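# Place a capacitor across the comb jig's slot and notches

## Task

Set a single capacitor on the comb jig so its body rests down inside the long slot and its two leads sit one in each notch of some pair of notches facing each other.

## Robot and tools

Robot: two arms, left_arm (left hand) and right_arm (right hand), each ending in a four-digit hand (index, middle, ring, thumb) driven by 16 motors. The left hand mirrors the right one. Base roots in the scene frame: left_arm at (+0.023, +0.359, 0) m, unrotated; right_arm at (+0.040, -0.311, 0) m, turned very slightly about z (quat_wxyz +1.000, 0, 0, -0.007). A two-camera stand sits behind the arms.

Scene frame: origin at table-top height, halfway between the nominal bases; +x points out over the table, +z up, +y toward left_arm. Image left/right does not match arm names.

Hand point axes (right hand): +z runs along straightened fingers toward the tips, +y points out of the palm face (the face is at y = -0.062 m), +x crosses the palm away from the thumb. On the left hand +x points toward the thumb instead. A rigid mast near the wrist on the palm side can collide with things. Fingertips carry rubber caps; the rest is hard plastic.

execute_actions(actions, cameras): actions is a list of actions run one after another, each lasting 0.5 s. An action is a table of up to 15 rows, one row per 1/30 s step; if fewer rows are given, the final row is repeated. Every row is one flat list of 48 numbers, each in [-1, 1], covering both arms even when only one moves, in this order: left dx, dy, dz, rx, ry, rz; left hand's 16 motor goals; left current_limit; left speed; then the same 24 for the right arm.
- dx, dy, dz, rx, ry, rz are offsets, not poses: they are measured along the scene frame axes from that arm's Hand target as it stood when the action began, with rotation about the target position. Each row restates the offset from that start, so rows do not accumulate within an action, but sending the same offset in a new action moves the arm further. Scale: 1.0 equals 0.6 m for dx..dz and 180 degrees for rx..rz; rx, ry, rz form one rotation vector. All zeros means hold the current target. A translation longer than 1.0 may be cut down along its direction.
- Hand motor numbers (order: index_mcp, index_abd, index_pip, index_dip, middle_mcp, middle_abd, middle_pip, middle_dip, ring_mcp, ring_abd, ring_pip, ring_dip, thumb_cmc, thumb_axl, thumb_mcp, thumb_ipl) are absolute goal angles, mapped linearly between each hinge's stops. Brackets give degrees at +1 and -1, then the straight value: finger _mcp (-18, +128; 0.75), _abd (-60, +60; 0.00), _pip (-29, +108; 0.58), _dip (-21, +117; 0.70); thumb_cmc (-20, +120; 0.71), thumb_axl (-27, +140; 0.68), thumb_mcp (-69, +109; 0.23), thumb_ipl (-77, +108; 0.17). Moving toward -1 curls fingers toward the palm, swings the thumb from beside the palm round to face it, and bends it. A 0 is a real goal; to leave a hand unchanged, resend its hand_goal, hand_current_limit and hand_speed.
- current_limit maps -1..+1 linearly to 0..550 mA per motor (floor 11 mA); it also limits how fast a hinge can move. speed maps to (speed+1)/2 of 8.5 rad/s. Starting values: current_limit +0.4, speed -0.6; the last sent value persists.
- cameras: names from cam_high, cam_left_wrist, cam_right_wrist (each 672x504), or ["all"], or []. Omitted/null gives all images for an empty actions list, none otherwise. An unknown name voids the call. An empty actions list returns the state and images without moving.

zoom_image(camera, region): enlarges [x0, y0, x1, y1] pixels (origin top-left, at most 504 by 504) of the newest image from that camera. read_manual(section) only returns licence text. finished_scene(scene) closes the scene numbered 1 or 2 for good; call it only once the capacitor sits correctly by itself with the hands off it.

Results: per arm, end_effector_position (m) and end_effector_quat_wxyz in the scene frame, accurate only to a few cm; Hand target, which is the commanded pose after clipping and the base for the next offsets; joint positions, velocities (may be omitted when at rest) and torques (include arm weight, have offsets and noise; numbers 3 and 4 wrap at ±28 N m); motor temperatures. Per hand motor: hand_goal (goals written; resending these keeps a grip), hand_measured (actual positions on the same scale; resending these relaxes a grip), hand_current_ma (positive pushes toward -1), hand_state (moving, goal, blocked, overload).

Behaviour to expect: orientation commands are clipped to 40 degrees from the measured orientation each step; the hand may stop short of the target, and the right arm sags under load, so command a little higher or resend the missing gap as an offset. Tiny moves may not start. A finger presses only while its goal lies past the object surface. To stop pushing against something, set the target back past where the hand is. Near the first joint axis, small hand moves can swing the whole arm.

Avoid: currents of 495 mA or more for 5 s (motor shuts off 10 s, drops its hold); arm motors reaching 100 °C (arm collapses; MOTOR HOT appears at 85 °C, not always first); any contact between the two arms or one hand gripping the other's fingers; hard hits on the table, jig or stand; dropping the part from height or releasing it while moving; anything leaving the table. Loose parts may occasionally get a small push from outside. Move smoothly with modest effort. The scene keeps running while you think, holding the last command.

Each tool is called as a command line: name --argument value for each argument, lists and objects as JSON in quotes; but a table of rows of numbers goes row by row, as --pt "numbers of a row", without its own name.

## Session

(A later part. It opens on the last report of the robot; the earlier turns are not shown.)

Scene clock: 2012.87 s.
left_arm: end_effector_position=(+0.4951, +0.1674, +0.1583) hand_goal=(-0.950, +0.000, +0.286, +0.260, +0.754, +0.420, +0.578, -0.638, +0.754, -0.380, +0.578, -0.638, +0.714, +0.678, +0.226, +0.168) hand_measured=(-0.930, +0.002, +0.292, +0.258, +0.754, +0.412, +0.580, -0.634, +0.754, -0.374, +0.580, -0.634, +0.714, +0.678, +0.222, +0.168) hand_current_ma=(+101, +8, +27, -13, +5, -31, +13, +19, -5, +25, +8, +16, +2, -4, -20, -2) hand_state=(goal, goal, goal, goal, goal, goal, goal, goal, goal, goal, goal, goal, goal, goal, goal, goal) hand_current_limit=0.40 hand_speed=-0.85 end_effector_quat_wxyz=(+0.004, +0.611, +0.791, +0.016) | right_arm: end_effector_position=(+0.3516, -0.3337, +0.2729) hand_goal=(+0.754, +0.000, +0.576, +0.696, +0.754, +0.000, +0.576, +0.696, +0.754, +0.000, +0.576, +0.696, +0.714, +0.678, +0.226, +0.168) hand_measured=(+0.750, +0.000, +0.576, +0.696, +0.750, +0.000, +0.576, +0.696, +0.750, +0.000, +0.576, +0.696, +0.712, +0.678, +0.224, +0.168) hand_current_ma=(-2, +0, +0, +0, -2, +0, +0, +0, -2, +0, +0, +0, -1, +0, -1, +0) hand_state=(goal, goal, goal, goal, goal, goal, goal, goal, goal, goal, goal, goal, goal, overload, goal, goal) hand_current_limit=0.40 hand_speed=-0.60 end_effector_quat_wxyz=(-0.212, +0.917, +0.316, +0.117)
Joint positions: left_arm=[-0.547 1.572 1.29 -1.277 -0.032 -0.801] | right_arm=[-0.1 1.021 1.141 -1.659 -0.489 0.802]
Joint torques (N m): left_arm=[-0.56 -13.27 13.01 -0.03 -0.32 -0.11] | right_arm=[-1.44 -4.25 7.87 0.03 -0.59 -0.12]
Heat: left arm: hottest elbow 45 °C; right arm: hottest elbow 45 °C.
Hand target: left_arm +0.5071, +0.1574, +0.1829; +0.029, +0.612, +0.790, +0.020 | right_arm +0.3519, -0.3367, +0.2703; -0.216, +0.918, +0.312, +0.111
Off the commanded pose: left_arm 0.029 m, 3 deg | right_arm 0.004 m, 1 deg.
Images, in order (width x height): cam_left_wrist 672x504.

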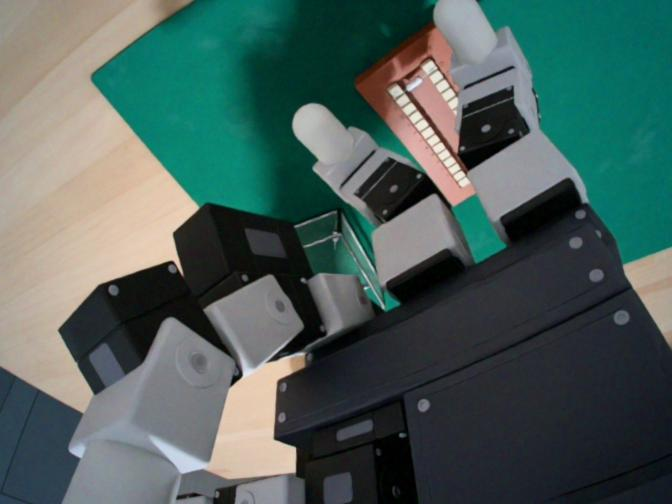

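execute_actions --actions '[[[-0.0039,-0.035,0.025,0,0,0,-0.95,0,0.285,0.26,0.98,0.05,0.577,-0.638,0.98,-0.05,0.577,-0.638,0.714,0.678,0.226,0.168,0.4,-0.8,0,0,0,0,0,0,0.754,0,0.576,0.696,0.754,0,0.576,0.696,0.754,0,0.576,0.696,0.714,0.678,0.226,0.168,0.4,-0.6]],[[-0.0039,-0.042,0.015,0,0,0,0.1,0,0.576,0.696,0.98,0.05,0.577,-0.638,0.98,-0.05,0.577,-0.638,0.714,0.678,0.226,0.168,0.4,-0.75,0,0,0,0,0,0,0.754,0,0.576,0.696,0.754,0,0.576,0.696,0.754,0,0.576,0.696,0.714,0.678,0.226,0.168,0.4,-0.6]],[[-0.0039,-0.042,0,0,0,0,0.616,0,0.576,0.696,0.98,0.05,0.577,-0.638,0.98,-0.05,0.577,-0.638,0.714,0.678,0.226,0.168,0.4,-0.75,0,0,0,0,0,0,0.754,0,0.576,0.696,0.754,0,0.576,0.696,0.754,0,0.576,0.696,0.714,0.678,0.226,0.168,0.4,-0.6]]]' --cameras '["cam_left_wrist", "cam_high"]'

Scene clock: 2077.80 s.
left_arm: end_effector_position=(+0.4894, +0.0990, +0.1955) hand_goal=(+0.616, +0.000, +0.576, +0.696, +0.980, +0.050, +0.578, -0.638, +0.980, -0.050, +0.578, -0.638, +0.714, +0.678, +0.226, +0.168) hand_measured=(+0.614, +0.002, +0.576, +0.694, +0.972, +0.052, +0.580, -0.634, +0.972, -0.052, +0.580, -0.634, +0.714, +0.678, +0.222, +0.168) hand_current_ma=(-10, +8, -1, -13, -38, +12, +10, +19, -41, -11, +8, +16, +2, -4, -20, -2) hand_state=(goal, goal, goal, goal, goal, goal, goal, goal, goal, goal, goal, goal, goal, goal, goal, goal) hand_current_limit=0.40 hand_speed=-0.75 end_effector_quat_wxyz=(+0.017, +0.613, +0.790, +0.019) | right_arm: end_effector_position=(+0.3516, -0.3337, +0.2729) hand_goal=(+0.754, +0.000, +0.576, +0.696, +0.754, +0.000, +0.576, +0.696, +0.754, +0.000, +0.576, +0.696, +0.714, +0.678, +0.226, +0.168) hand_measured=(+0.750, +0.000, +0.576, +0.696, +0.750, +0.000, +0.576, +0.696, +0.750, +0.000, +0.576, +0.696, +0.712, +0.678, +0.224, +0.168) hand_current_ma=(-2, +0, +0, +0, -2, +0, +0, +0, -2, +0, +0, +0, -1, +0, -1, +0) hand_state=(goal, goal, goal, goal, goal, goal, goal, goal, goal, goal, goal, goal, goal, overload, goal, goal) hand_current_limit=0.40 hand_speed=-0.60 end_effector_quat_wxyz=(-0.212, +0.917, +0.316, +0.117)
Joint positions: left_arm=[-0.673 1.622 1.447 -1.362 -0.039 -0.924] | right_arm=[-0.1 1.021 1.141 -1.659 -0.489 0.802]
Joint torques (N m): left_arm=[-0.73 -11.93 13.63 -0.03 -0.29 -0.15] | right_arm=[-2.02 -4.37 7.95 0.03 -0.62 -0.11]
Heat: left arm: hottest elbow 46 °C; right arm: hottest elbow 44 °C.
Hand target: left_arm +0.5000, +0.0860, +0.2069; +0.029, +0.612, +0.790, +0.020 | right_arm +0.3519, -0.3367, +0.2703; -0.216, +0.918, +0.312, +0.111
Off the commanded pose: left_arm 0.020 m, 1 deg | right_arm 0.004 m, 1 deg.
Images, in order (width x height): cam_high 672x504, cam_left_wrist 672x504.

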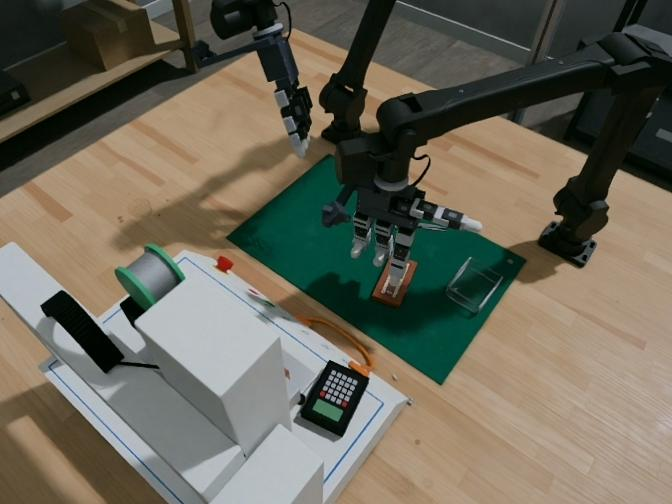

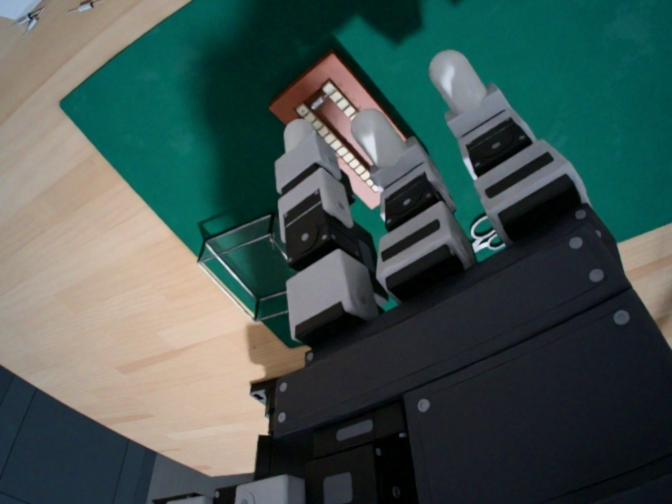

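zoom_image --camera "cam_left_wrist" --region '[270, 60, 390, 180]'

Scaled by 4.200 from the camera's 672x504 image, which has a finer 960x720 frame.

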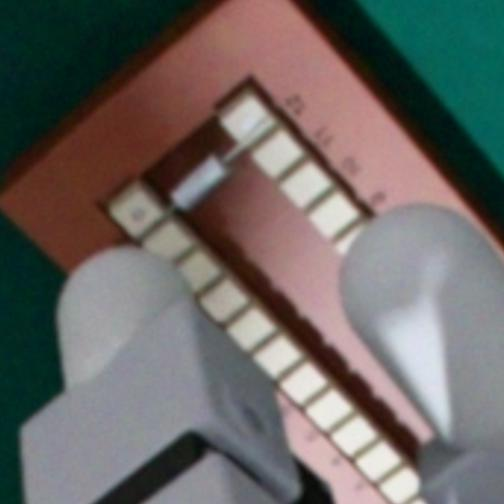

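execute_actions --actions '[[[-0.0063,0.0029,-0.0392,0,0,0,0.66,0,0.396,0.696,0.98,0.05,0.577,-0.638,0.98,-0.05,0.577,-0.638,0.714,0.678,0.226,0.168,0.4,-0.85,0,0,0,0,0,0,0.754,0,0.576,0.696,0.754,0,0.576,0.696,0.754,0,0.576,0.696,0.714,0.678,0.226,0.168,0.4,-0.6]],[[-0.0063,0.0029,-0.0392,0,0,0,0.681,0,0.396,0.696,0.98,0.05,0.577,-0.638,0.98,-0.05,0.577,-0.638,0.714,0.678,0.226,0.168,0.4,-0.85,0,0,0,0,0,0,0.754,0,0.576,0.696,0.754,0,0.576,0.696,0.754,0,0.576,0.696,0.714,0.678,0.226,0.168,0.4,-0.6]]]' --cameras '["cam_left_wrist"]'

zoom_image --camera "cam_left_wrist" --region '[270, 60, 390, 180]'

Scene clock: 2123.20 s.
left_arm: end_effector_position=(+0.4936, +0.0960, +0.1677) hand_goal=(+0.682, +0.000, +0.396, +0.696, +0.980, +0.050, +0.578, -0.638, +0.980, -0.050, +0.578, -0.638, +0.714, +0.678, +0.226, +0.168) hand_measured=(+0.680, +0.002, +0.400, +0.694, +0.974, +0.052, +0.580, -0.634, +0.972, -0.052, +0.580, -0.634, +0.714, +0.678, +0.222, +0.168) hand_current_ma=(-10, +8, +19, -13, -37, +12, +10, +19, -41, -11, +8, +16, +2, -4, -20, -2) hand_state=(goal, goal, goal, goal, goal, goal, goal, goal, goal, goal, goal, goal, goal, goal, goal, goal) hand_current_limit=0.40 hand_speed=-0.85 end_effector_quat_wxyz=(+0.032, +0.611, +0.791, +0.019) | right_arm: end_effector_position=(+0.3516, -0.3337, +0.2729) hand_goal=(+0.754, +0.000, +0.576, +0.696, +0.754, +0.000, +0.576, +0.696, +0.754, +0.000, +0.576, +0.696, +0.714, +0.678, +0.226, +0.168) hand_measured=(+0.750, +0.000, +0.576, +0.696, +0.750, +0.000, +0.576, +0.696, +0.750, +0.000, +0.576, +0.696, +0.712, +0.678, +0.224, +0.168) hand_current_ma=(-2, +0, +0, +0, -2, +0, +0, +0, -2, +0, +0, +0, -1, +0, -1, +0) hand_state=(goal, goal, goal, goal, goal, goal, goal, goal, goal, goal, goal, goal, goal, overload, goal, goal) hand_current_limit=0.40 hand_speed=-0.60 end_effector_quat_wxyz=(-0.212, +0.917, +0.316, +0.117)
Joint positions: left_arm=[-0.673 1.634 1.383 -1.256 -0.039 -0.928] | right_arm=[-0.1 1.021 1.141 -1.659 -0.489 0.802]
Joint torques (N m): left_arm=[-0.97 -12.28 9.33 0.65 -0.29 -0.15] | right_arm=[-1.9 -4.19 7.97 0.02 -0.61 -0.12]
Motor temperatures (°C): left_arm=[25 32 48 27 28 27] | right_arm=[27 26 44 28 27 27]
Heat: left arm: hottest elbow 48 °C; right arm: hottest elbow 44 °C.
Hand target: left_arm +0.4925, +0.0895, +0.1596; +0.028, +0.612, +0.790, +0.020 | right_arm +0.3519, -0.3367, +0.2703; -0.216, +0.918, +0.312, +0.111
Off the commanded pose: left_arm 0.010 m, 0 deg | right_arm 0.004 m, 1 deg.
Images, in order (width x height): cam_left_wrist 672x504.

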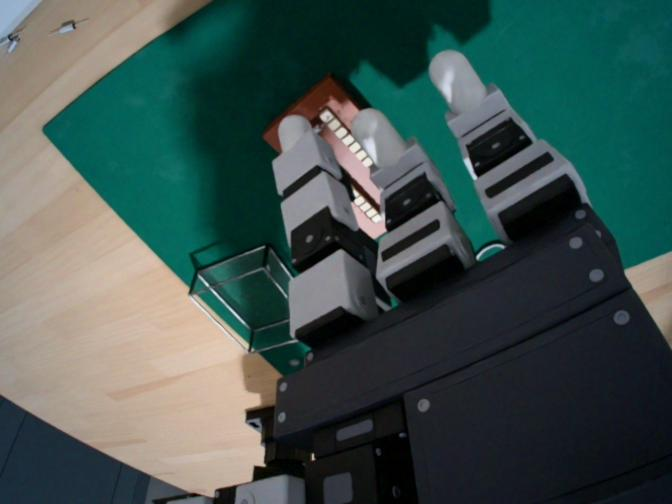

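Scaled by 4.200 from the camera's 672x504 image, which has a finer 960x720 frame.

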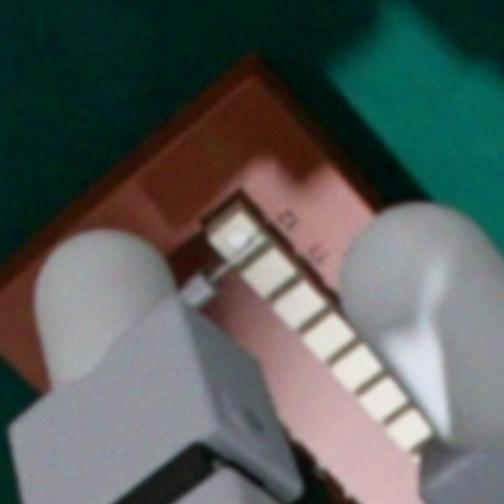

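execute_actions --actions '[[[0,0,-0.02,0,0,0,0.681,0,0.396,0.696,0.98,0.05,0.577,-0.638,0.98,-0.05,0.577,-0.638,0.714,0.678,0.226,0.168,0.4,-0.93,0,0,0,0,0,0,0.754,0,0.576,0.696,0.754,0,0.576,0.696,0.754,0,0.576,0.696,0.714,0.678,0.226,0.168,0.4,-0.6]],[[0,0,-0.0083,0,0,0,0.681,0,0.396,0.696,0.98,0.05,0.577,-0.638,0.98,-0.05,0.577,-0.638,0.714,0.678,0.226,0.168,0.4,-0.93,0,0,0,0,0,0,0.754,0,0.576,0.696,0.754,0,0.576,0.696,0.754,0,0.576,0.696,0.714,0.678,0.226,0.168,0.4,-0.6]]]' --cameras '["cam_left_wrist"]'

zoom_image --camera "cam_left_wrist" --region '[270, 80, 370, 180]'

Scene clock: 2156.97 s.
left_arm: end_effector_position=(+0.4947, +0.0951, +0.1551) hand_goal=(+0.682, +0.000, +0.396, +0.696, +0.980, +0.050, +0.578, -0.638, +0.980, -0.050, +0.578, -0.638, +0.714, +0.678, +0.226, +0.168) hand_measured=(+0.680, +0.002, +0.400, +0.694, +0.974, +0.052, +0.580, -0.634, +0.972, -0.052, +0.580, -0.634, +0.714, +0.678, +0.222, +0.168) hand_current_ma=(-10, +8, +19, -13, -37, +12, +10, +19, -41, -11, +8, +16, +2, -4, -20, -2) hand_state=(goal, goal, goal, goal, goal, goal, goal, goal, goal, goal, goal, goal, goal, goal, goal, goal) hand_current_limit=0.40 hand_speed=-0.93 end_effector_quat_wxyz=(+0.037, +0.610, +0.791, +0.019) | right_arm: end_effector_position=(+0.3516, -0.3337, +0.2729) hand_goal=(+0.754, +0.000, +0.576, +0.696, +0.754, +0.000, +0.576, +0.696, +0.754, +0.000, +0.576, +0.696, +0.714, +0.678, +0.226, +0.168) hand_measured=(+0.750, +0.000, +0.576, +0.696, +0.750, +0.000, +0.576, +0.696, +0.750, +0.000, +0.576, +0.696, +0.712, +0.678, +0.224, +0.168) hand_current_ma=(-2, +0, +0, +0, -2, +0, +0, +0, -2, +0, +0, +0, -1, +0, -1, +0) hand_state=(goal, goal, goal, goal, goal, goal, goal, goal, goal, goal, goal, goal, goal, overload, goal, goal) hand_current_limit=0.40 hand_speed=-0.60 end_effector_quat_wxyz=(-0.212, +0.917, +0.316, +0.117)
Joint positions: left_arm=[-0.673 1.641 1.356 -1.214 -0.039 -0.928] | right_arm=[-0.1 1.021 1.141 -1.659 -0.489 0.802]
Joint torques (N m): left_arm=[-1.08 -11.93 8.94 0.66 -0.29 -0.15] | right_arm=[-1.61 -4.25 7.84 0.01 -0.6 -0.12]
Heat: left arm: hottest elbow 44 °C; right arm: hottest elbow 44 °C.
Hand target: left_arm +0.4924, +0.0895, +0.1426; +0.028, +0.612, +0.790, +0.020 | right_arm +0.3519, -0.3367, +0.2703; -0.216, +0.918, +0.312, +0.111
Off the commanded pose: left_arm 0.014 m, 1 deg | right_arm 0.004 m, 1 deg.
Images, in order (width x height): cam_left_wrist 672x504.

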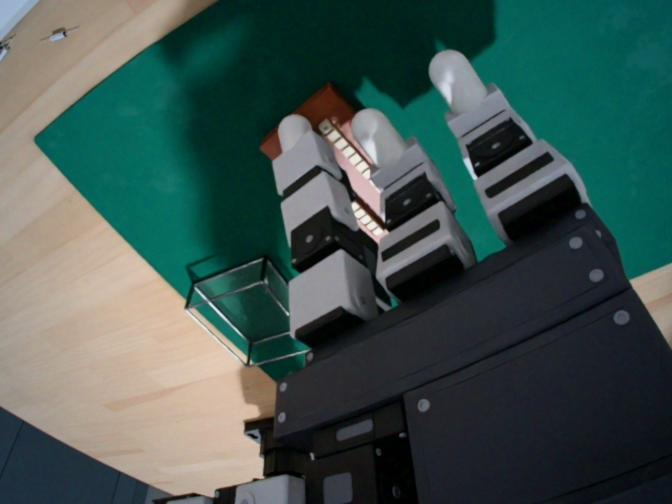

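Scaled by 5.040 from the camera's 672x504 image, which has a finer 960x720 frame.

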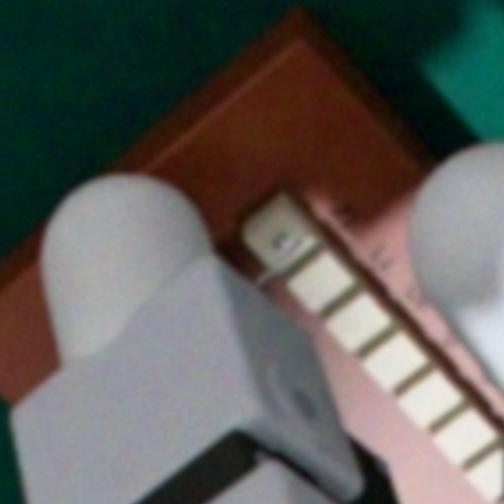

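execute_actions --actions '[[[0,0,-0.0092,0,0,0,0.681,0,0.396,0.696,0.98,0.05,0.577,-0.638,0.98,-0.05,0.577,-0.638,0.714,0.678,0.226,0.168,0.4,-0.93,0,0,0,0,0,0,0.754,0,0.576,0.696,0.754,0,0.576,0.696,0.754,0,0.576,0.696,0.714,0.678,0.226,0.168,0.4,-0.6]]]' --cameras '["cam_left_wrist"]'

zoom_image --camera "cam_left_wrist" --region '[270, 80, 370, 180]'

Scene clock: 2166.03 s.
left_arm: end_effector_position=(+0.4948, +0.0950, +0.1495) hand_goal=(+0.682, +0.000, +0.396, +0.696, +0.980, +0.050, +0.578, -0.638, +0.980, -0.050, +0.578, -0.638, +0.714, +0.678, +0.226, +0.168) hand_measured=(+0.680, +0.002, +0.400, +0.694, +0.974, +0.052, +0.580, -0.634, +0.972, -0.052, +0.580, -0.634, +0.714, +0.678, +0.222, +0.168) hand_current_ma=(-10, +8, +19, -13, -37, +12, +10, +19, -41, -11, +8, +16, +2, -4, -20, -2) hand_state=(goal, goal, goal, goal, goal, goal, goal, goal, goal, goal, goal, goal, goal, goal, goal, goal) hand_current_limit=0.40 hand_speed=-0.93 end_effector_quat_wxyz=(+0.037, +0.610, +0.791, +0.019) | right_arm: end_effector_position=(+0.3516, -0.3337, +0.2729) hand_goal=(+0.754, +0.000, +0.576, +0.696, +0.754, +0.000, +0.576, +0.696, +0.754, +0.000, +0.576, +0.696, +0.714, +0.678, +0.226, +0.168) hand_measured=(+0.750, +0.000, +0.576, +0.696, +0.750, +0.000, +0.576, +0.696, +0.750, +0.000, +0.576, +0.696, +0.712, +0.678, +0.224, +0.168) hand_current_ma=(-2, +0, +0, +0, -2, +0, +0, +0, -2, +0, +0, +0, -1, +0, -1, +0) hand_state=(goal, goal, goal, goal, goal, goal, goal, goal, goal, goal, goal, goal, goal, overload, goal, goal) hand_current_limit=0.40 hand_speed=-0.60 end_effector_quat_wxyz=(-0.212, +0.917, +0.316, +0.117)
Joint positions: left_arm=[-0.673 1.645 1.347 -1.2 -0.039 -0.928] | right_arm=[-0.1 1.021 1.141 -1.659 -0.489 0.802]
Joint torques (N m): left_arm=[-1.03 -11.99 8.91 0.65 -0.29 -0.15] | right_arm=[-1.79 -4.25 7.86 -0.06 -0.6 -0.11]
Heat: left arm: hottest elbow 44 °C; right arm: hottest elbow 44 °C.
Hand target: left_arm +0.4925, +0.0895, +0.1372; +0.028, +0.612, +0.790, +0.020 | right_arm +0.3519, -0.3367, +0.2703; -0.216, +0.918, +0.312, +0.111
Off the commanded pose: left_arm 0.014 m, 1 deg | right_arm 0.004 m, 1 deg.
Images, in order (width x height): cam_left_wrist 672x504.

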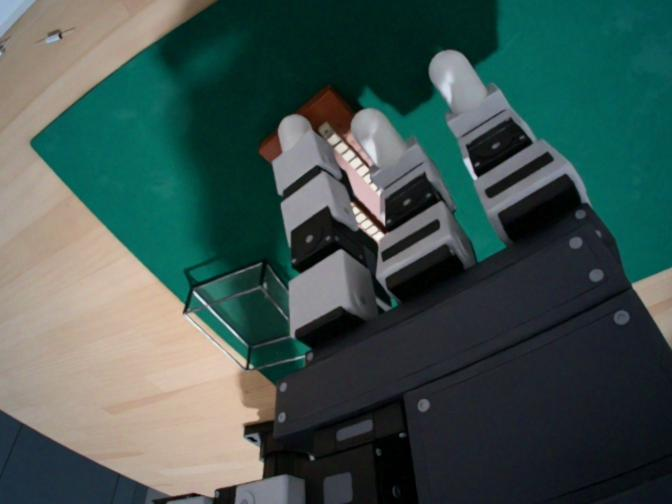

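Scaled by 5.040 from the camera's 672x504 image, which has a finer 960x720 frame.

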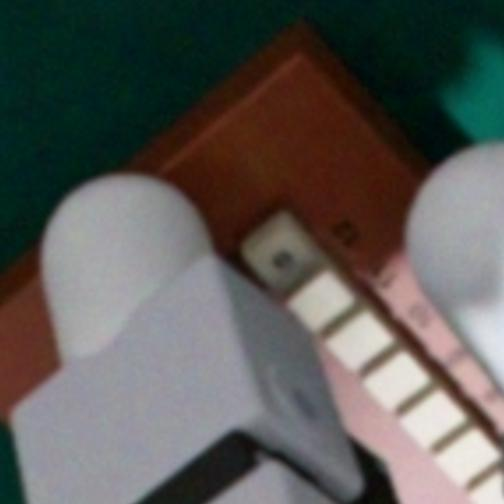

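zoom_image --camera "cam_left_wrist" --region '[312, 115, 342, 145]'

Scaled by 16.800 from the camera's 672x504 image, which has a finer 960x720 frame.

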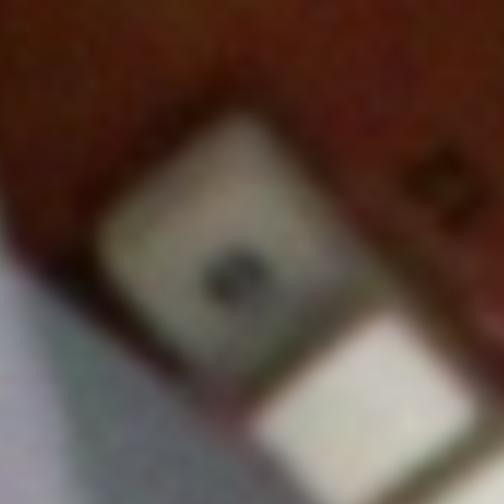

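execute_actions --actions '[[[0,0,0,0,0,0,0.793,0,0.257,0.696,0.98,0.05,0.577,-0.638,0.98,-0.05,0.577,-0.638,0.714,0.678,0.226,0.168,0.4,-0.93,0,0,0,0,0,0,0.754,0,0.576,0.696,0.754,0,0.576,0.696,0.754,0,0.576,0.696,0.714,0.678,0.226,0.168,0.4,-0.6]],[[0,0,0,0,0,0,0.847,0,0.2,0.696,0.98,0.05,0.577,-0.638,0.98,-0.05,0.577,-0.638,0.714,0.678,0.226,0.168,0.4,-0.95,0,0,0,0,0,0,0.754,0,0.576,0.696,0.754,0,0.576,0.696,0.754,0,0.576,0.696,0.714,0.678,0.226,0.168,0.4,-0.6]]]' --cameras '["cam_left_wrist"]'

zoom_image --camera "cam_left_wrist" --region '[270, 80, 370, 180]'

Scene clock: 2192.93 s.
left_arm: end_effector_position=(+0.4948, +0.0950, +0.1495) hand_goal=(+0.848, +0.000, +0.200, +0.696, +0.980, +0.050, +0.578, -0.638, +0.980, -0.050, +0.578, -0.638, +0.714, +0.678, +0.226, +0.168) hand_measured=(+0.844, +0.002, +0.204, +0.694, +0.974, +0.052, +0.580, -0.634, +0.972, -0.052, +0.580, -0.634, +0.714, +0.678, +0.222, +0.168) hand_current_ma=(-26, +8, +21, -13, -37, +12, +10, +19, -41, -11, +8, +16, +2, -4, -20, -2) hand_state=(goal, goal, goal, goal, goal, goal, goal, goal, goal, goal, goal, goal, goal, goal, goal, goal) hand_current_limit=0.40 hand_speed=-0.95 end_effector_quat_wxyz=(+0.037, +0.610, +0.791, +0.019) | right_arm: end_effector_position=(+0.3516, -0.3337, +0.2729) hand_goal=(+0.754, +0.000, +0.576, +0.696, +0.754, +0.000, +0.576, +0.696, +0.754, +0.000, +0.576, +0.696, +0.714, +0.678, +0.226, +0.168) hand_measured=(+0.750, +0.000, +0.576, +0.696, +0.750, +0.000, +0.576, +0.696, +0.750, +0.000, +0.576, +0.696, +0.712, +0.678, +0.224, +0.168) hand_current_ma=(-2, +0, +0, +0, -2, +0, +0, +0, -2, +0, +0, +0, -1, +0, -1, +0) hand_state=(goal, goal, goal, goal, goal, goal, goal, goal, goal, goal, goal, goal, goal, overload, goal, goal) hand_current_limit=0.40 hand_speed=-0.60 end_effector_quat_wxyz=(-0.212, +0.917, +0.316, +0.117)
Joint positions: left_arm=[-0.673 1.645 1.347 -1.2 -0.039 -0.928] | right_arm=[-0.1 1.021 1.141 -1.659 -0.489 0.802]
Joint torques (N m): left_arm=[-1.14 -12.04 8.88 0.65 -0.28 -0.15] | right_arm=[-1.44 -4.37 8.03 0.03 -0.62 -0.11]
Heat: left arm: hottest elbow 44 °C; right arm: hottest elbow 44 °C.
Hand target: left_arm +0.4924, +0.0895, +0.1372; +0.028, +0.612, +0.790, +0.020 | right_arm +0.3519, -0.3367, +0.2703; -0.216, +0.918, +0.312, +0.111
Off the commanded pose: left_arm 0.014 m, 1 deg | right_arm 0.004 m, 1 deg.
Images, in order (width x height): cam_left_wrist 672x504.

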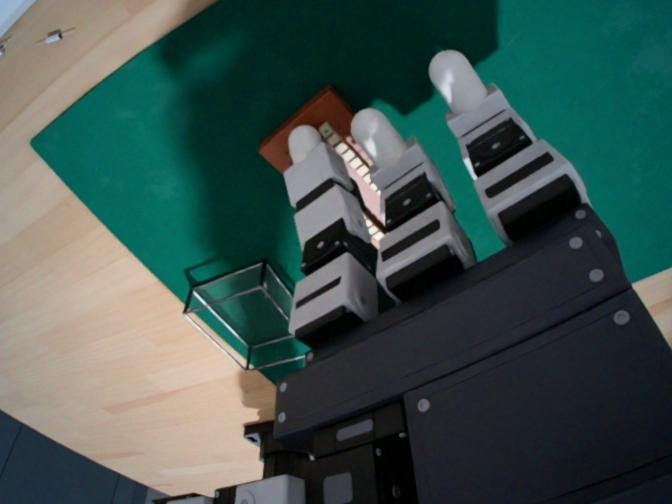

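Scaled by 5.040 from the camera's 672x504 image, which has a finer 960x720 frame.

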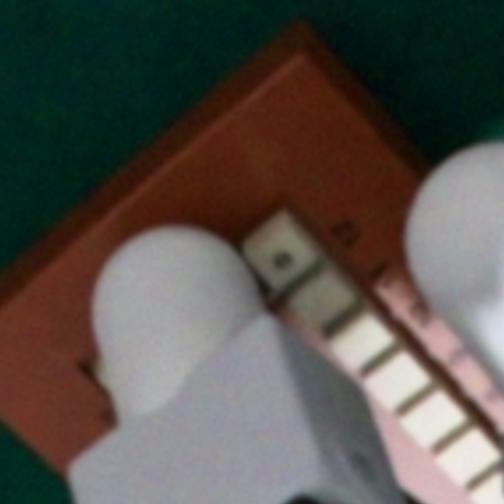

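zoom_image --camera "cam_left_wrist" --region '[312, 115, 342, 145]'

Scaled by 16.800 from the camera's 672x504 image, which has a finer 960x720 frame.

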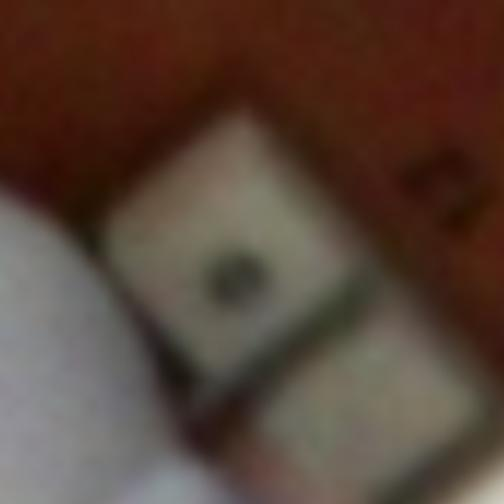

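execute_actions --actions '[[[0,0,0,0,0,0,0.879,0,0.174,0.696,0.98,0.05,0.577,-0.638,0.98,-0.05,0.577,-0.638,0.714,0.678,0.226,0.168,0.4,-0.96,0,0,0,0,0,0,0.754,0,0.576,0.696,0.754,0,0.576,0.696,0.754,0,0.576,0.696,0.714,0.678,0.226,0.168,0.4,-0.6]]]' --cameras '["cam_left_wrist"]'

zoom_image --camera "cam_left_wrist" --region '[300, 115, 340, 155]'

Scene clock: 2209.50 s.
left_arm: end_effector_position=(+0.4948, +0.0950, +0.1495) hand_goal=(+0.880, +0.000, +0.174, +0.696, +0.980, +0.050, +0.578, -0.638, +0.980, -0.050, +0.578, -0.638, +0.714, +0.678, +0.226, +0.168) hand_measured=(+0.874, +0.002, +0.178, +0.694, +0.974, +0.052, +0.580, -0.634, +0.972, -0.052, +0.580, -0.634, +0.714, +0.678, +0.222, +0.168) hand_current_ma=(-30, +8, +20, -13, -37, +12, +10, +19, -41, -11, +8, +16, +2, -4, -20, -2) hand_state=(goal, goal, goal, goal, goal, goal, goal, goal, goal, goal, goal, goal, goal, goal, goal, goal) hand_current_limit=0.40 hand_speed=-0.96 end_effector_quat_wxyz=(+0.037, +0.610, +0.791, +0.019) | right_arm: end_effector_position=(+0.3516, -0.3337, +0.2729) hand_goal=(+0.754, +0.000, +0.576, +0.696, +0.754, +0.000, +0.576, +0.696, +0.754, +0.000, +0.576, +0.696, +0.714, +0.678, +0.226, +0.168) hand_measured=(+0.750, +0.000, +0.576, +0.696, +0.750, +0.000, +0.576, +0.696, +0.750, +0.000, +0.576, +0.696, +0.712, +0.678, +0.224, +0.168) hand_current_ma=(-2, +0, +0, +0, -2, +0, +0, +0, -2, +0, +0, +0, -1, +0, -1, +0) hand_state=(goal, goal, goal, goal, goal, goal, goal, goal, goal, goal, goal, goal, goal, overload, goal, goal) hand_current_limit=0.40 hand_speed=-0.60 end_effector_quat_wxyz=(-0.212, +0.917, +0.316, +0.117)
Joint positions: left_arm=[-0.673 1.645 1.347 -1.2 -0.039 -0.928] | right_arm=[-0.1 1.021 1.141 -1.659 -0.489 0.802]
Joint torques (N m): left_arm=[-1.08 -11.99 8.9 0.65 -0.27 -0.15] | right_arm=[-1.79 -4.31 7.82 -0.08 -0.62 -0.12]
Heat: left arm: hottest elbow 44 °C; right arm: hottest elbow 44 °C.
Hand target: left_arm +0.4924, +0.0895, +0.1372; +0.028, +0.612, +0.790, +0.020 | right_arm +0.3519, -0.3367, +0.2703; -0.216, +0.918, +0.312, +0.111
Off the commanded pose: left_arm 0.014 m, 1 deg | right_arm 0.004 m, 1 deg.
Images, in order (width x height): cam_left_wrist 672x504.

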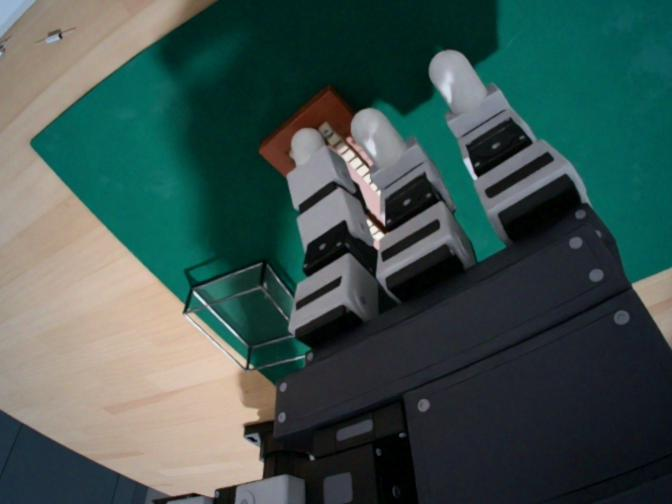

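Scaled by 12.600 from the camera's 672x504 image, which has a finer 960x720 frame.

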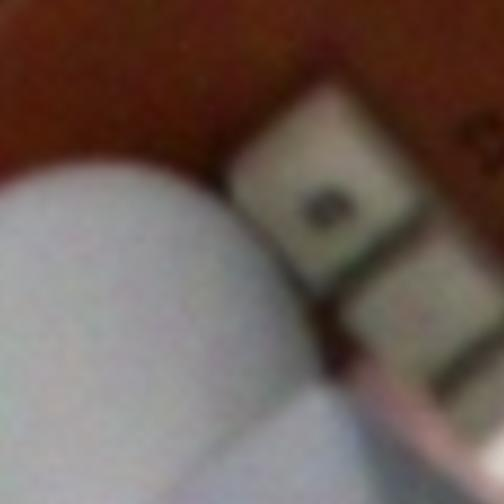

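execute_actions --actions '[[[0,0,0,0,0,0,0.905,0,0.154,0.696,0.98,0.05,0.577,-0.638,0.98,-0.05,0.577,-0.638,0.714,0.678,0.226,0.168,0.4,-0.96,0,0,0,0,0,0,0.754,0,0.576,0.696,0.754,0,0.576,0.696,0.754,0,0.576,0.696,0.714,0.678,0.226,0.168,0.4,-0.6]]]' --cameras '["cam_left_wrist"]'

zoom_image --camera "cam_left_wrist" --region '[300, 115, 340, 155]'

Scene clock: 2219.83 s.
left_arm: end_effector_position=(+0.4949, +0.0951, +0.1496) hand_goal=(+0.906, +0.000, +0.154, +0.696, +0.980, +0.050, +0.578, -0.638, +0.980, -0.050, +0.578, -0.638, +0.714, +0.678, +0.226, +0.168) hand_measured=(+0.892, +0.002, +0.156, +0.694, +0.974, +0.052, +0.580, -0.634, +0.972, -0.052, +0.580, -0.634, +0.714, +0.678, +0.222, +0.168) hand_current_ma=(-69, +8, +5, -13, -37, +12, +10, +19, -41, -11, +8, +16, +2, -4, -20, -2) hand_state=(goal, goal, goal, goal, goal, goal, goal, goal, goal, goal, goal, goal, goal, goal, goal, goal) hand_current_limit=0.40 hand_speed=-0.96 end_effector_quat_wxyz=(+0.037, +0.610, +0.791, +0.019) | right_arm: end_effector_position=(+0.3516, -0.3337, +0.2729) hand_goal=(+0.754, +0.000, +0.576, +0.696, +0.754, +0.000, +0.576, +0.696, +0.754, +0.000, +0.576, +0.696, +0.714, +0.678, +0.226, +0.168) hand_measured=(+0.750, +0.000, +0.576, +0.696, +0.750, +0.000, +0.576, +0.696, +0.750, +0.000, +0.576, +0.696, +0.712, +0.678, +0.224, +0.168) hand_current_ma=(-2, +0, +0, +0, -2, +0, +0, +0, -2, +0, +0, +0, -1, +0, -1, +0) hand_state=(goal, goal, goal, goal, goal, goal, goal, goal, goal, goal, goal, goal, goal, overload, goal, goal) hand_current_limit=0.40 hand_speed=-0.60 end_effector_quat_wxyz=(-0.212, +0.917, +0.316, +0.117)
Joint positions: left_arm=[-0.673 1.645 1.347 -1.2 -0.04 -0.928] | right_arm=[-0.1 1.021 1.141 -1.659 -0.489 0.802]
Joint torques (N m): left_arm=[-1.08 -11.93 8.88 0.66 -0.26 -0.15] | right_arm=[-1.9 -3.9 7.9 -0.06 -0.59 -0.12]
Heat: left arm: hottest elbow 44 °C; right arm: hottest elbow 44 °C.
Hand target: left_arm +0.4924, +0.0895, +0.1372; +0.028, +0.612, +0.790, +0.020 | right_arm +0.3519, -0.3367, +0.2703; -0.216, +0.918, +0.312, +0.111
Off the commanded pose: left_arm 0.014 m, 1 deg | right_arm 0.004 m, 1 deg.
Images, in order (width x height): cam_left_wrist 672x504.

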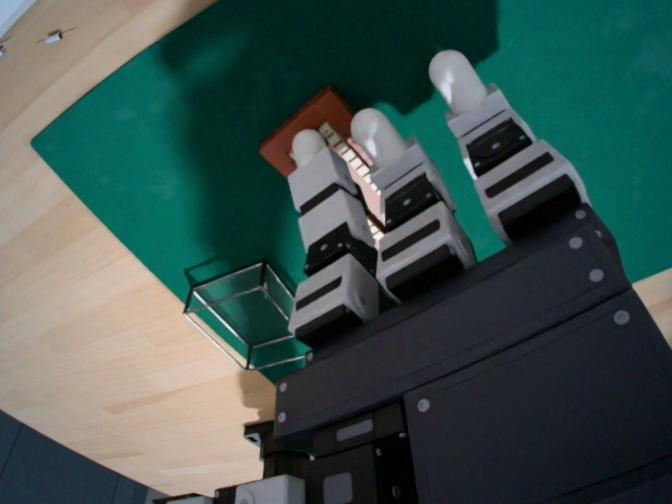

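Scaled by 12.600 from the camera's 672x504 image, which has a finer 960x720 frame.

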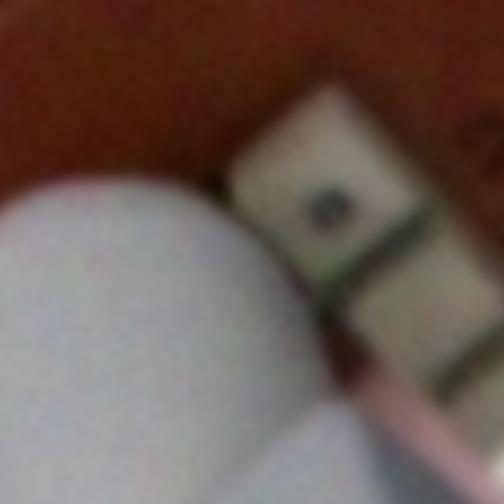

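execute_actions --actions '[[[0,0,0,0,0,0,0.93,0,0.14,0.696,0.98,0.05,0.577,-0.638,0.98,-0.05,0.577,-0.638,0.714,0.678,0.226,0.168,0.4,-0.96,0,0,0,0,0,0,0.754,0,0.576,0.696,0.754,0,0.576,0.696,0.754,0,0.576,0.696,0.714,0.678,0.226,0.168,0.4,-0.6]]]' --cameras '["cam_left_wrist"]'

zoom_image --camera "cam_left_wrist" --region '[300, 115, 340, 155]'

Scene clock: 2230.03 s.
left_arm: end_effector_position=(+0.4952, +0.0951, +0.1497) hand_goal=(+0.930, +0.000, +0.140, +0.696, +0.980, +0.050, +0.578, -0.638, +0.980, -0.050, +0.578, -0.638, +0.714, +0.678, +0.226, +0.168) hand_measured=(+0.910, +0.002, +0.138, +0.694, +0.974, +0.052, +0.580, -0.634, +0.972, -0.052, +0.580, -0.634, +0.714, +0.678, +0.222, +0.168) hand_current_ma=(-106, +8, -8, -13, -37, +12, +10, +19, -41, -11, +8, +16, +2, -4, -20, -2) hand_state=(blocked, goal, goal, goal, goal, goal, goal, goal, goal, goal, goal, goal, goal, goal, goal, goal) hand_current_limit=0.40 hand_speed=-0.96 end_effector_quat_wxyz=(+0.037, +0.610, +0.791, +0.020) | right_arm: end_effector_position=(+0.3516, -0.3337, +0.2729) hand_goal=(+0.754, +0.000, +0.576, +0.696, +0.754, +0.000, +0.576, +0.696, +0.754, +0.000, +0.576, +0.696, +0.714, +0.678, +0.226, +0.168) hand_measured=(+0.750, +0.000, +0.576, +0.696, +0.750, +0.000, +0.576, +0.696, +0.750, +0.000, +0.576, +0.696, +0.712, +0.678, +0.224, +0.168) hand_current_ma=(-2, +0, +0, +0, -2, +0, +0, +0, -2, +0, +0, +0, -1, +0, -1, +0) hand_state=(goal, goal, goal, goal, goal, goal, goal, goal, goal, goal, goal, goal, goal, overload, goal, goal) hand_current_limit=0.40 hand_speed=-0.60 end_effector_quat_wxyz=(-0.212, +0.917, +0.316, +0.117)
Joint positions: left_arm=[-0.673 1.645 1.347 -1.198 -0.041 -0.928] | right_arm=[-0.1 1.021 1.141 -1.659 -0.489 0.802]
Joint torques (N m): left_arm=[-1.08 -11.99 8.88 0.61 -0.21 -0.15] | right_arm=[-1.96 -3.96 7.9 0.02 -0.61 -0.1]
Motor temperatures (°C): left_arm=[25 32 43 27 28 27] | right_arm=[27 26 44 28 27 27]
Heat: left arm: hottest elbow 43 °C; right arm: hottest elbow 44 °C.
Hand target: left_arm +0.4924, +0.0895, +0.1372; +0.028, +0.612, +0.790, +0.020 | right_arm +0.3519, -0.3367, +0.2703; -0.216, +0.918, +0.312, +0.111
Off the commanded pose: left_arm 0.014 m, 1 deg | right_arm 0.004 m, 1 deg.
Images, in order (width x height): cam_left_wrist 672x504.

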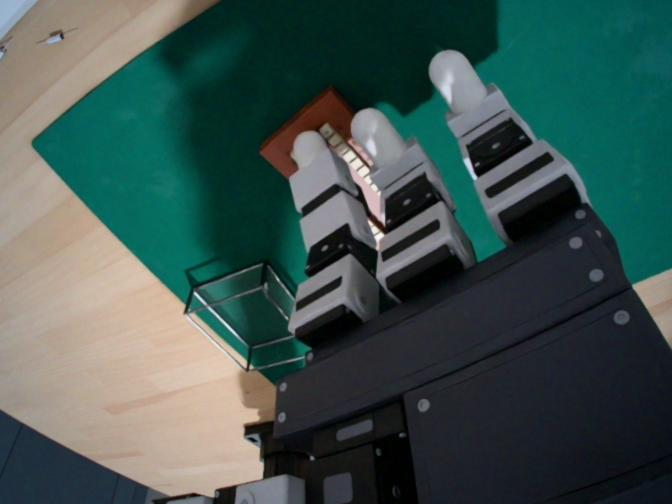

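Scaled by 12.600 from the camera's 672x504 image, which has a finer 960x720 frame.

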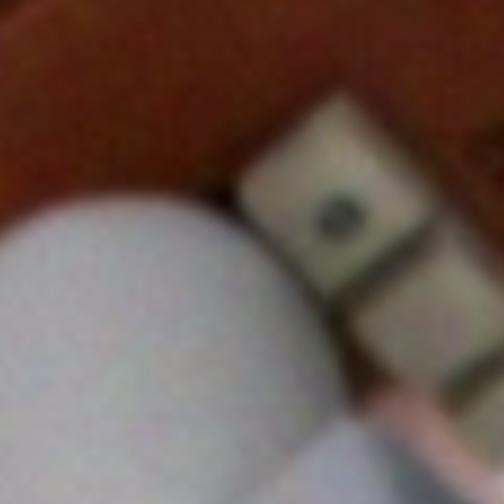

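execute_actions --actions '[[[0,0,0,0,0,0,0.76,0,0.3,0.696,0.98,0.05,0.577,-0.638,0.98,-0.05,0.577,-0.638,0.714,0.678,0.226,0.168,0.4,-0.93,0,0,0,0,0,0,0.754,0,0.576,0.696,0.754,0,0.576,0.696,0.754,0,0.576,0.696,0.714,0.678,0.226,0.168,0.4,-0.6]],[[0,0,0,0,0,0,0.3,0,0.396,0.696,0.98,0.05,0.577,-0.638,0.98,-0.05,0.577,-0.638,0.714,0.678,0.226,0.168,0.4,-0.8,0,0,0,0,0,0,0.754,0,0.576,0.696,0.754,0,0.576,0.696,0.754,0,0.576,0.696,0.714,0.678,0.226,0.168,0.4,-0.6]]]' --cameras '["cam_left_wrist"]'

zoom_image --camera "cam_left_wrist" --region '[280, 110, 350, 180]'

Scene clock: 2241.20 s.
left_arm: end_effector_position=(+0.4929, +0.0945, +0.1497) hand_goal=(+0.300, +0.000, +0.396, +0.696, +0.980, +0.050, +0.578, -0.638, +0.980, -0.050, +0.578, -0.638, +0.714, +0.678, +0.226, +0.168) hand_measured=(+0.718, +0.014, +0.408, +0.702, +0.974, +0.052, +0.580, -0.634, +0.972, -0.052, +0.580, -0.634, +0.714, +0.678, +0.222, +0.168) hand_current_ma=(+385, +57, +57, +34, -37, +12, +10, +19, -41, -11, +8, +16, +2, -4, -20, -2) hand_state=(blocked, goal, goal, goal, goal, goal, goal, goal, goal, goal, goal, goal, goal, goal, goal, goal) hand_current_limit=0.40 hand_speed=-0.80 end_effector_quat_wxyz=(+0.036, +0.608, +0.793, +0.020) | right_arm: end_effector_position=(+0.3516, -0.3337, +0.2729) hand_goal=(+0.754, +0.000, +0.576, +0.696, +0.754, +0.000, +0.576, +0.696, +0.754, +0.000, +0.576, +0.696, +0.714, +0.678, +0.226, +0.168) hand_measured=(+0.750, +0.000, +0.576, +0.696, +0.750, +0.000, +0.576, +0.696, +0.750, +0.000, +0.576, +0.696, +0.712, +0.678, +0.224, +0.168) hand_current_ma=(-2, +0, +0, +0, -2, +0, +0, +0, -2, +0, +0, +0, -1, +0, -1, +0) hand_state=(goal, goal, goal, goal, goal, goal, goal, goal, goal, goal, goal, goal, goal, overload, goal, goal) hand_current_limit=0.40 hand_speed=-0.60 end_effector_quat_wxyz=(-0.212, +0.917, +0.316, +0.117)
Joint positions: left_arm=[-0.677 1.645 1.347 -1.202 -0.041 -0.94] | right_arm=[-0.1 1.021 1.141 -1.659 -0.489 0.802]
Joint torques (N m): left_arm=[-0.73 -11.99 8.9 0.73 -0.2 -0.07] | right_arm=[-1.61 -4.19 7.69 0.05 -0.59 -0.13]
Heat: left arm: hottest elbow 43 °C; right arm: hottest elbow 44 °C.
Hand target: left_arm +0.4924, +0.0896, +0.1372; +0.028, +0.612, +0.790, +0.020 | right_arm +0.3519, -0.3367, +0.2703; -0.216, +0.918, +0.312, +0.111
Off the commanded pose: left_arm 0.013 m, 1 deg | right_arm 0.004 m, 1 deg.
Images, in order (width x height): cam_left_wrist 672x504.

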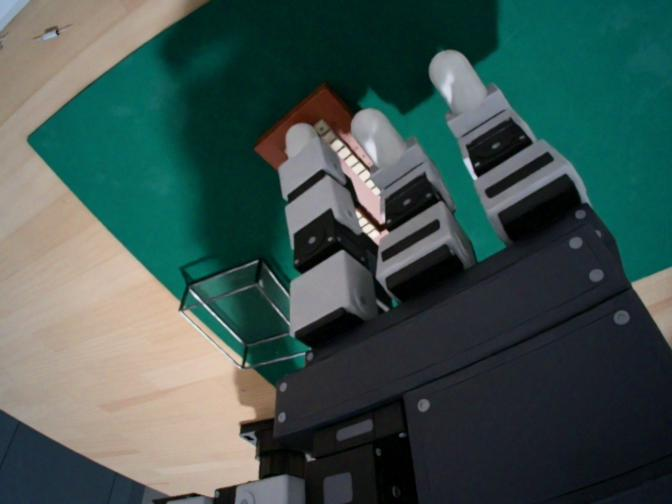

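Scaled by 7.200 from the camera's 672x504 image, which has a finer 960x720 frame.

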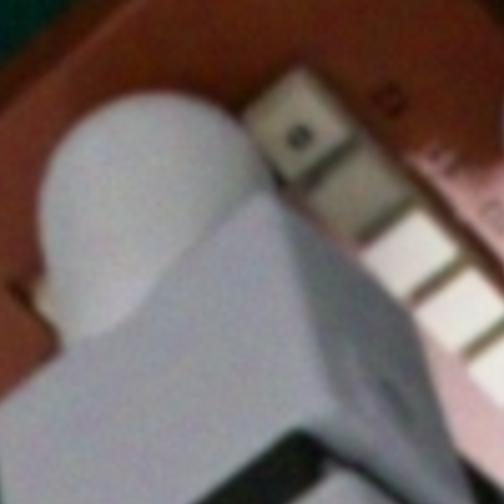

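execute_actions --actions '[[[0,0,0,0,0,0,0.753,0,0.359,0.696,0.98,0.05,0.577,-0.638,0.98,-0.05,0.577,-0.638,0.714,0.678,0.226,0.168,0.4,-0.9,0,0,0,0,0,0,0.754,0,0.576,0.696,0.754,0,0.576,0.696,0.754,0,0.576,0.696,0.714,0.678,0.226,0.168,0.4,-0.6]],[[0,0,0,0,0,0,0.808,0,0.258,0.696,0.98,0.05,0.577,-0.638,0.98,-0.05,0.577,-0.638,0.714,0.678,0.226,0.168,0.4,-0.9,0,0,0,0,0,0,0.754,0,0.576,0.696,0.754,0,0.576,0.696,0.754,0,0.576,0.696,0.714,0.678,0.226,0.168,0.4,-0.6]],[[0,0,0,0,0,0,0.863,0,0.156,0.696,0.98,0.05,0.577,-0.638,0.98,-0.05,0.577,-0.638,0.714,0.678,0.226,0.168,0.4,-0.9,0,0,0,0,0,0,0.754,0,0.576,0.696,0.754,0,0.576,0.696,0.754,0,0.576,0.696,0.714,0.678,0.226,0.168,0.4,-0.6]],[[0,0,0,0,0,0,0.918,0,0.055,0.696,0.98,0.05,0.577,-0.638,0.98,-0.05,0.577,-0.638,0.714,0.678,0.226,0.168,0.4,-0.9,0,0,0,0,0,0,0.754,0,0.576,0.696,0.754,0,0.576,0.696,0.754,0,0.576,0.696,0.714,0.678,0.226,0.168,0.4,-0.6]],[[0,0,0,0,0,0,0.975,0,-0.06,0.696,0.98,0.05,0.577,-0.638,0.98,-0.05,0.577,-0.638,0.714,0.678,0.226,0.168,0.4,-0.9,0,0,0,0,0,0,0.754,0,0.576,0.696,0.754,0,0.576,0.696,0.754,0,0.576,0.696,0.714,0.678,0.226,0.168,0.4,-0.6]]]' --cameras '["cam_left_wrist", "cam_high"]'

zoom_image --camera "cam_left_wrist" --region '[280, 110, 350, 180]'

Scene clock: 2303.63 s.
left_arm: end_effector_position=(+0.4934, +0.0942, +0.1499) hand_goal=(+0.976, +0.000, -0.060, +0.696, +0.980, +0.050, +0.578, -0.638, +0.980, -0.050, +0.578, -0.638, +0.714, +0.678, +0.226, +0.168) hand_measured=(+0.970, +0.004, -0.056, +0.696, +0.974, +0.052, +0.580, -0.634, +0.972, -0.052, +0.580, -0.634, +0.714, +0.678, +0.222, +0.168) hand_current_ma=(-36, +13, +24, -3, -36, +12, +10, +19, -40, -11, +8, +16, +2, -4, -20, -2) hand_state=(goal, goal, goal, goal, goal, goal, goal, goal, goal, goal, goal, goal, goal, goal, goal, goal) hand_current_limit=0.40 hand_speed=-0.90 end_effector_quat_wxyz=(+0.037, +0.607, +0.793, +0.020) | right_arm: end_effector_position=(+0.3516, -0.3337, +0.2729) hand_goal=(+0.754, +0.000, +0.576, +0.696, +0.754, +0.000, +0.576, +0.696, +0.754, +0.000, +0.576, +0.696, +0.714, +0.678, +0.226, +0.168) hand_measured=(+0.750, +0.000, +0.576, +0.696, +0.750, +0.000, +0.576, +0.696, +0.750, +0.000, +0.576, +0.696, +0.712, +0.678, +0.224, +0.168) hand_current_ma=(-2, +0, +0, +0, -2, +0, +0, +0, -2, +0, +0, +0, -1, +0, -1, +0) hand_state=(goal, goal, goal, goal, goal, goal, goal, goal, goal, goal, goal, goal, goal, overload, goal, goal) hand_current_limit=0.40 hand_speed=-0.60 end_effector_quat_wxyz=(-0.212, +0.917, +0.316, +0.117)
Joint positions: left_arm=[-0.677 1.645 1.347 -1.2 -0.041 -0.94] | right_arm=[-0.1 1.021 1.141 -1.659 -0.489 0.802]
Joint torques (N m): left_arm=[-0.73 -11.99 8.88 0.64 -0.18 -0.05] | right_arm=[-1.61 -4.19 7.88 0.03 -0.59 -0.11]
Heat: left arm: hottest elbow 43 °C; right arm: hottest elbow 44 °C.
Hand target: left_arm +0.4925, +0.0896, +0.1372; +0.028, +0.612, +0.790, +0.020 | right_arm +0.3519, -0.3367, +0.2703; -0.216, +0.918, +0.312, +0.111
Off the commanded pose: left_arm 0.013 m, 1 deg | right_arm 0.004 m, 1 deg.
Images, in order (width x height): cam_high 672x504, cam_left_wrist 672x504.

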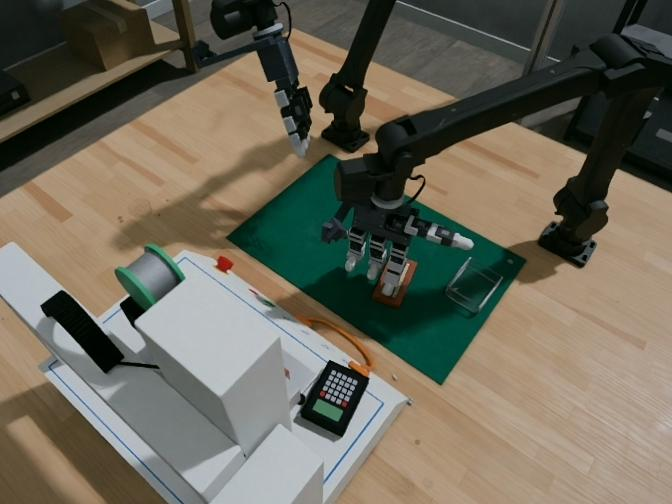

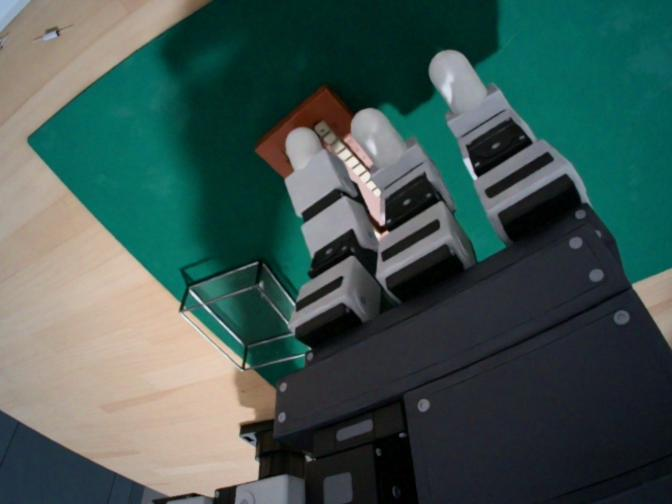

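Scaled by 7.200 from the camera's 672x504 image, which has a finer 960x720 frame.

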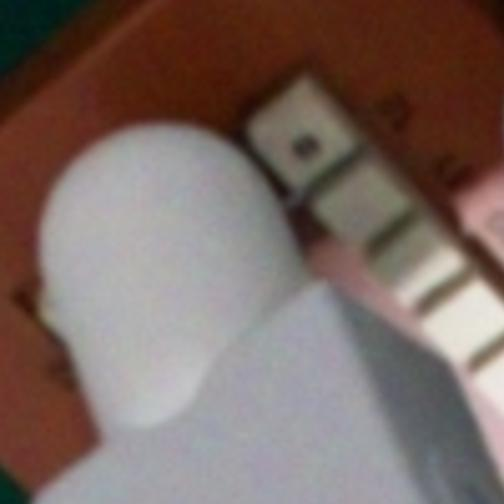

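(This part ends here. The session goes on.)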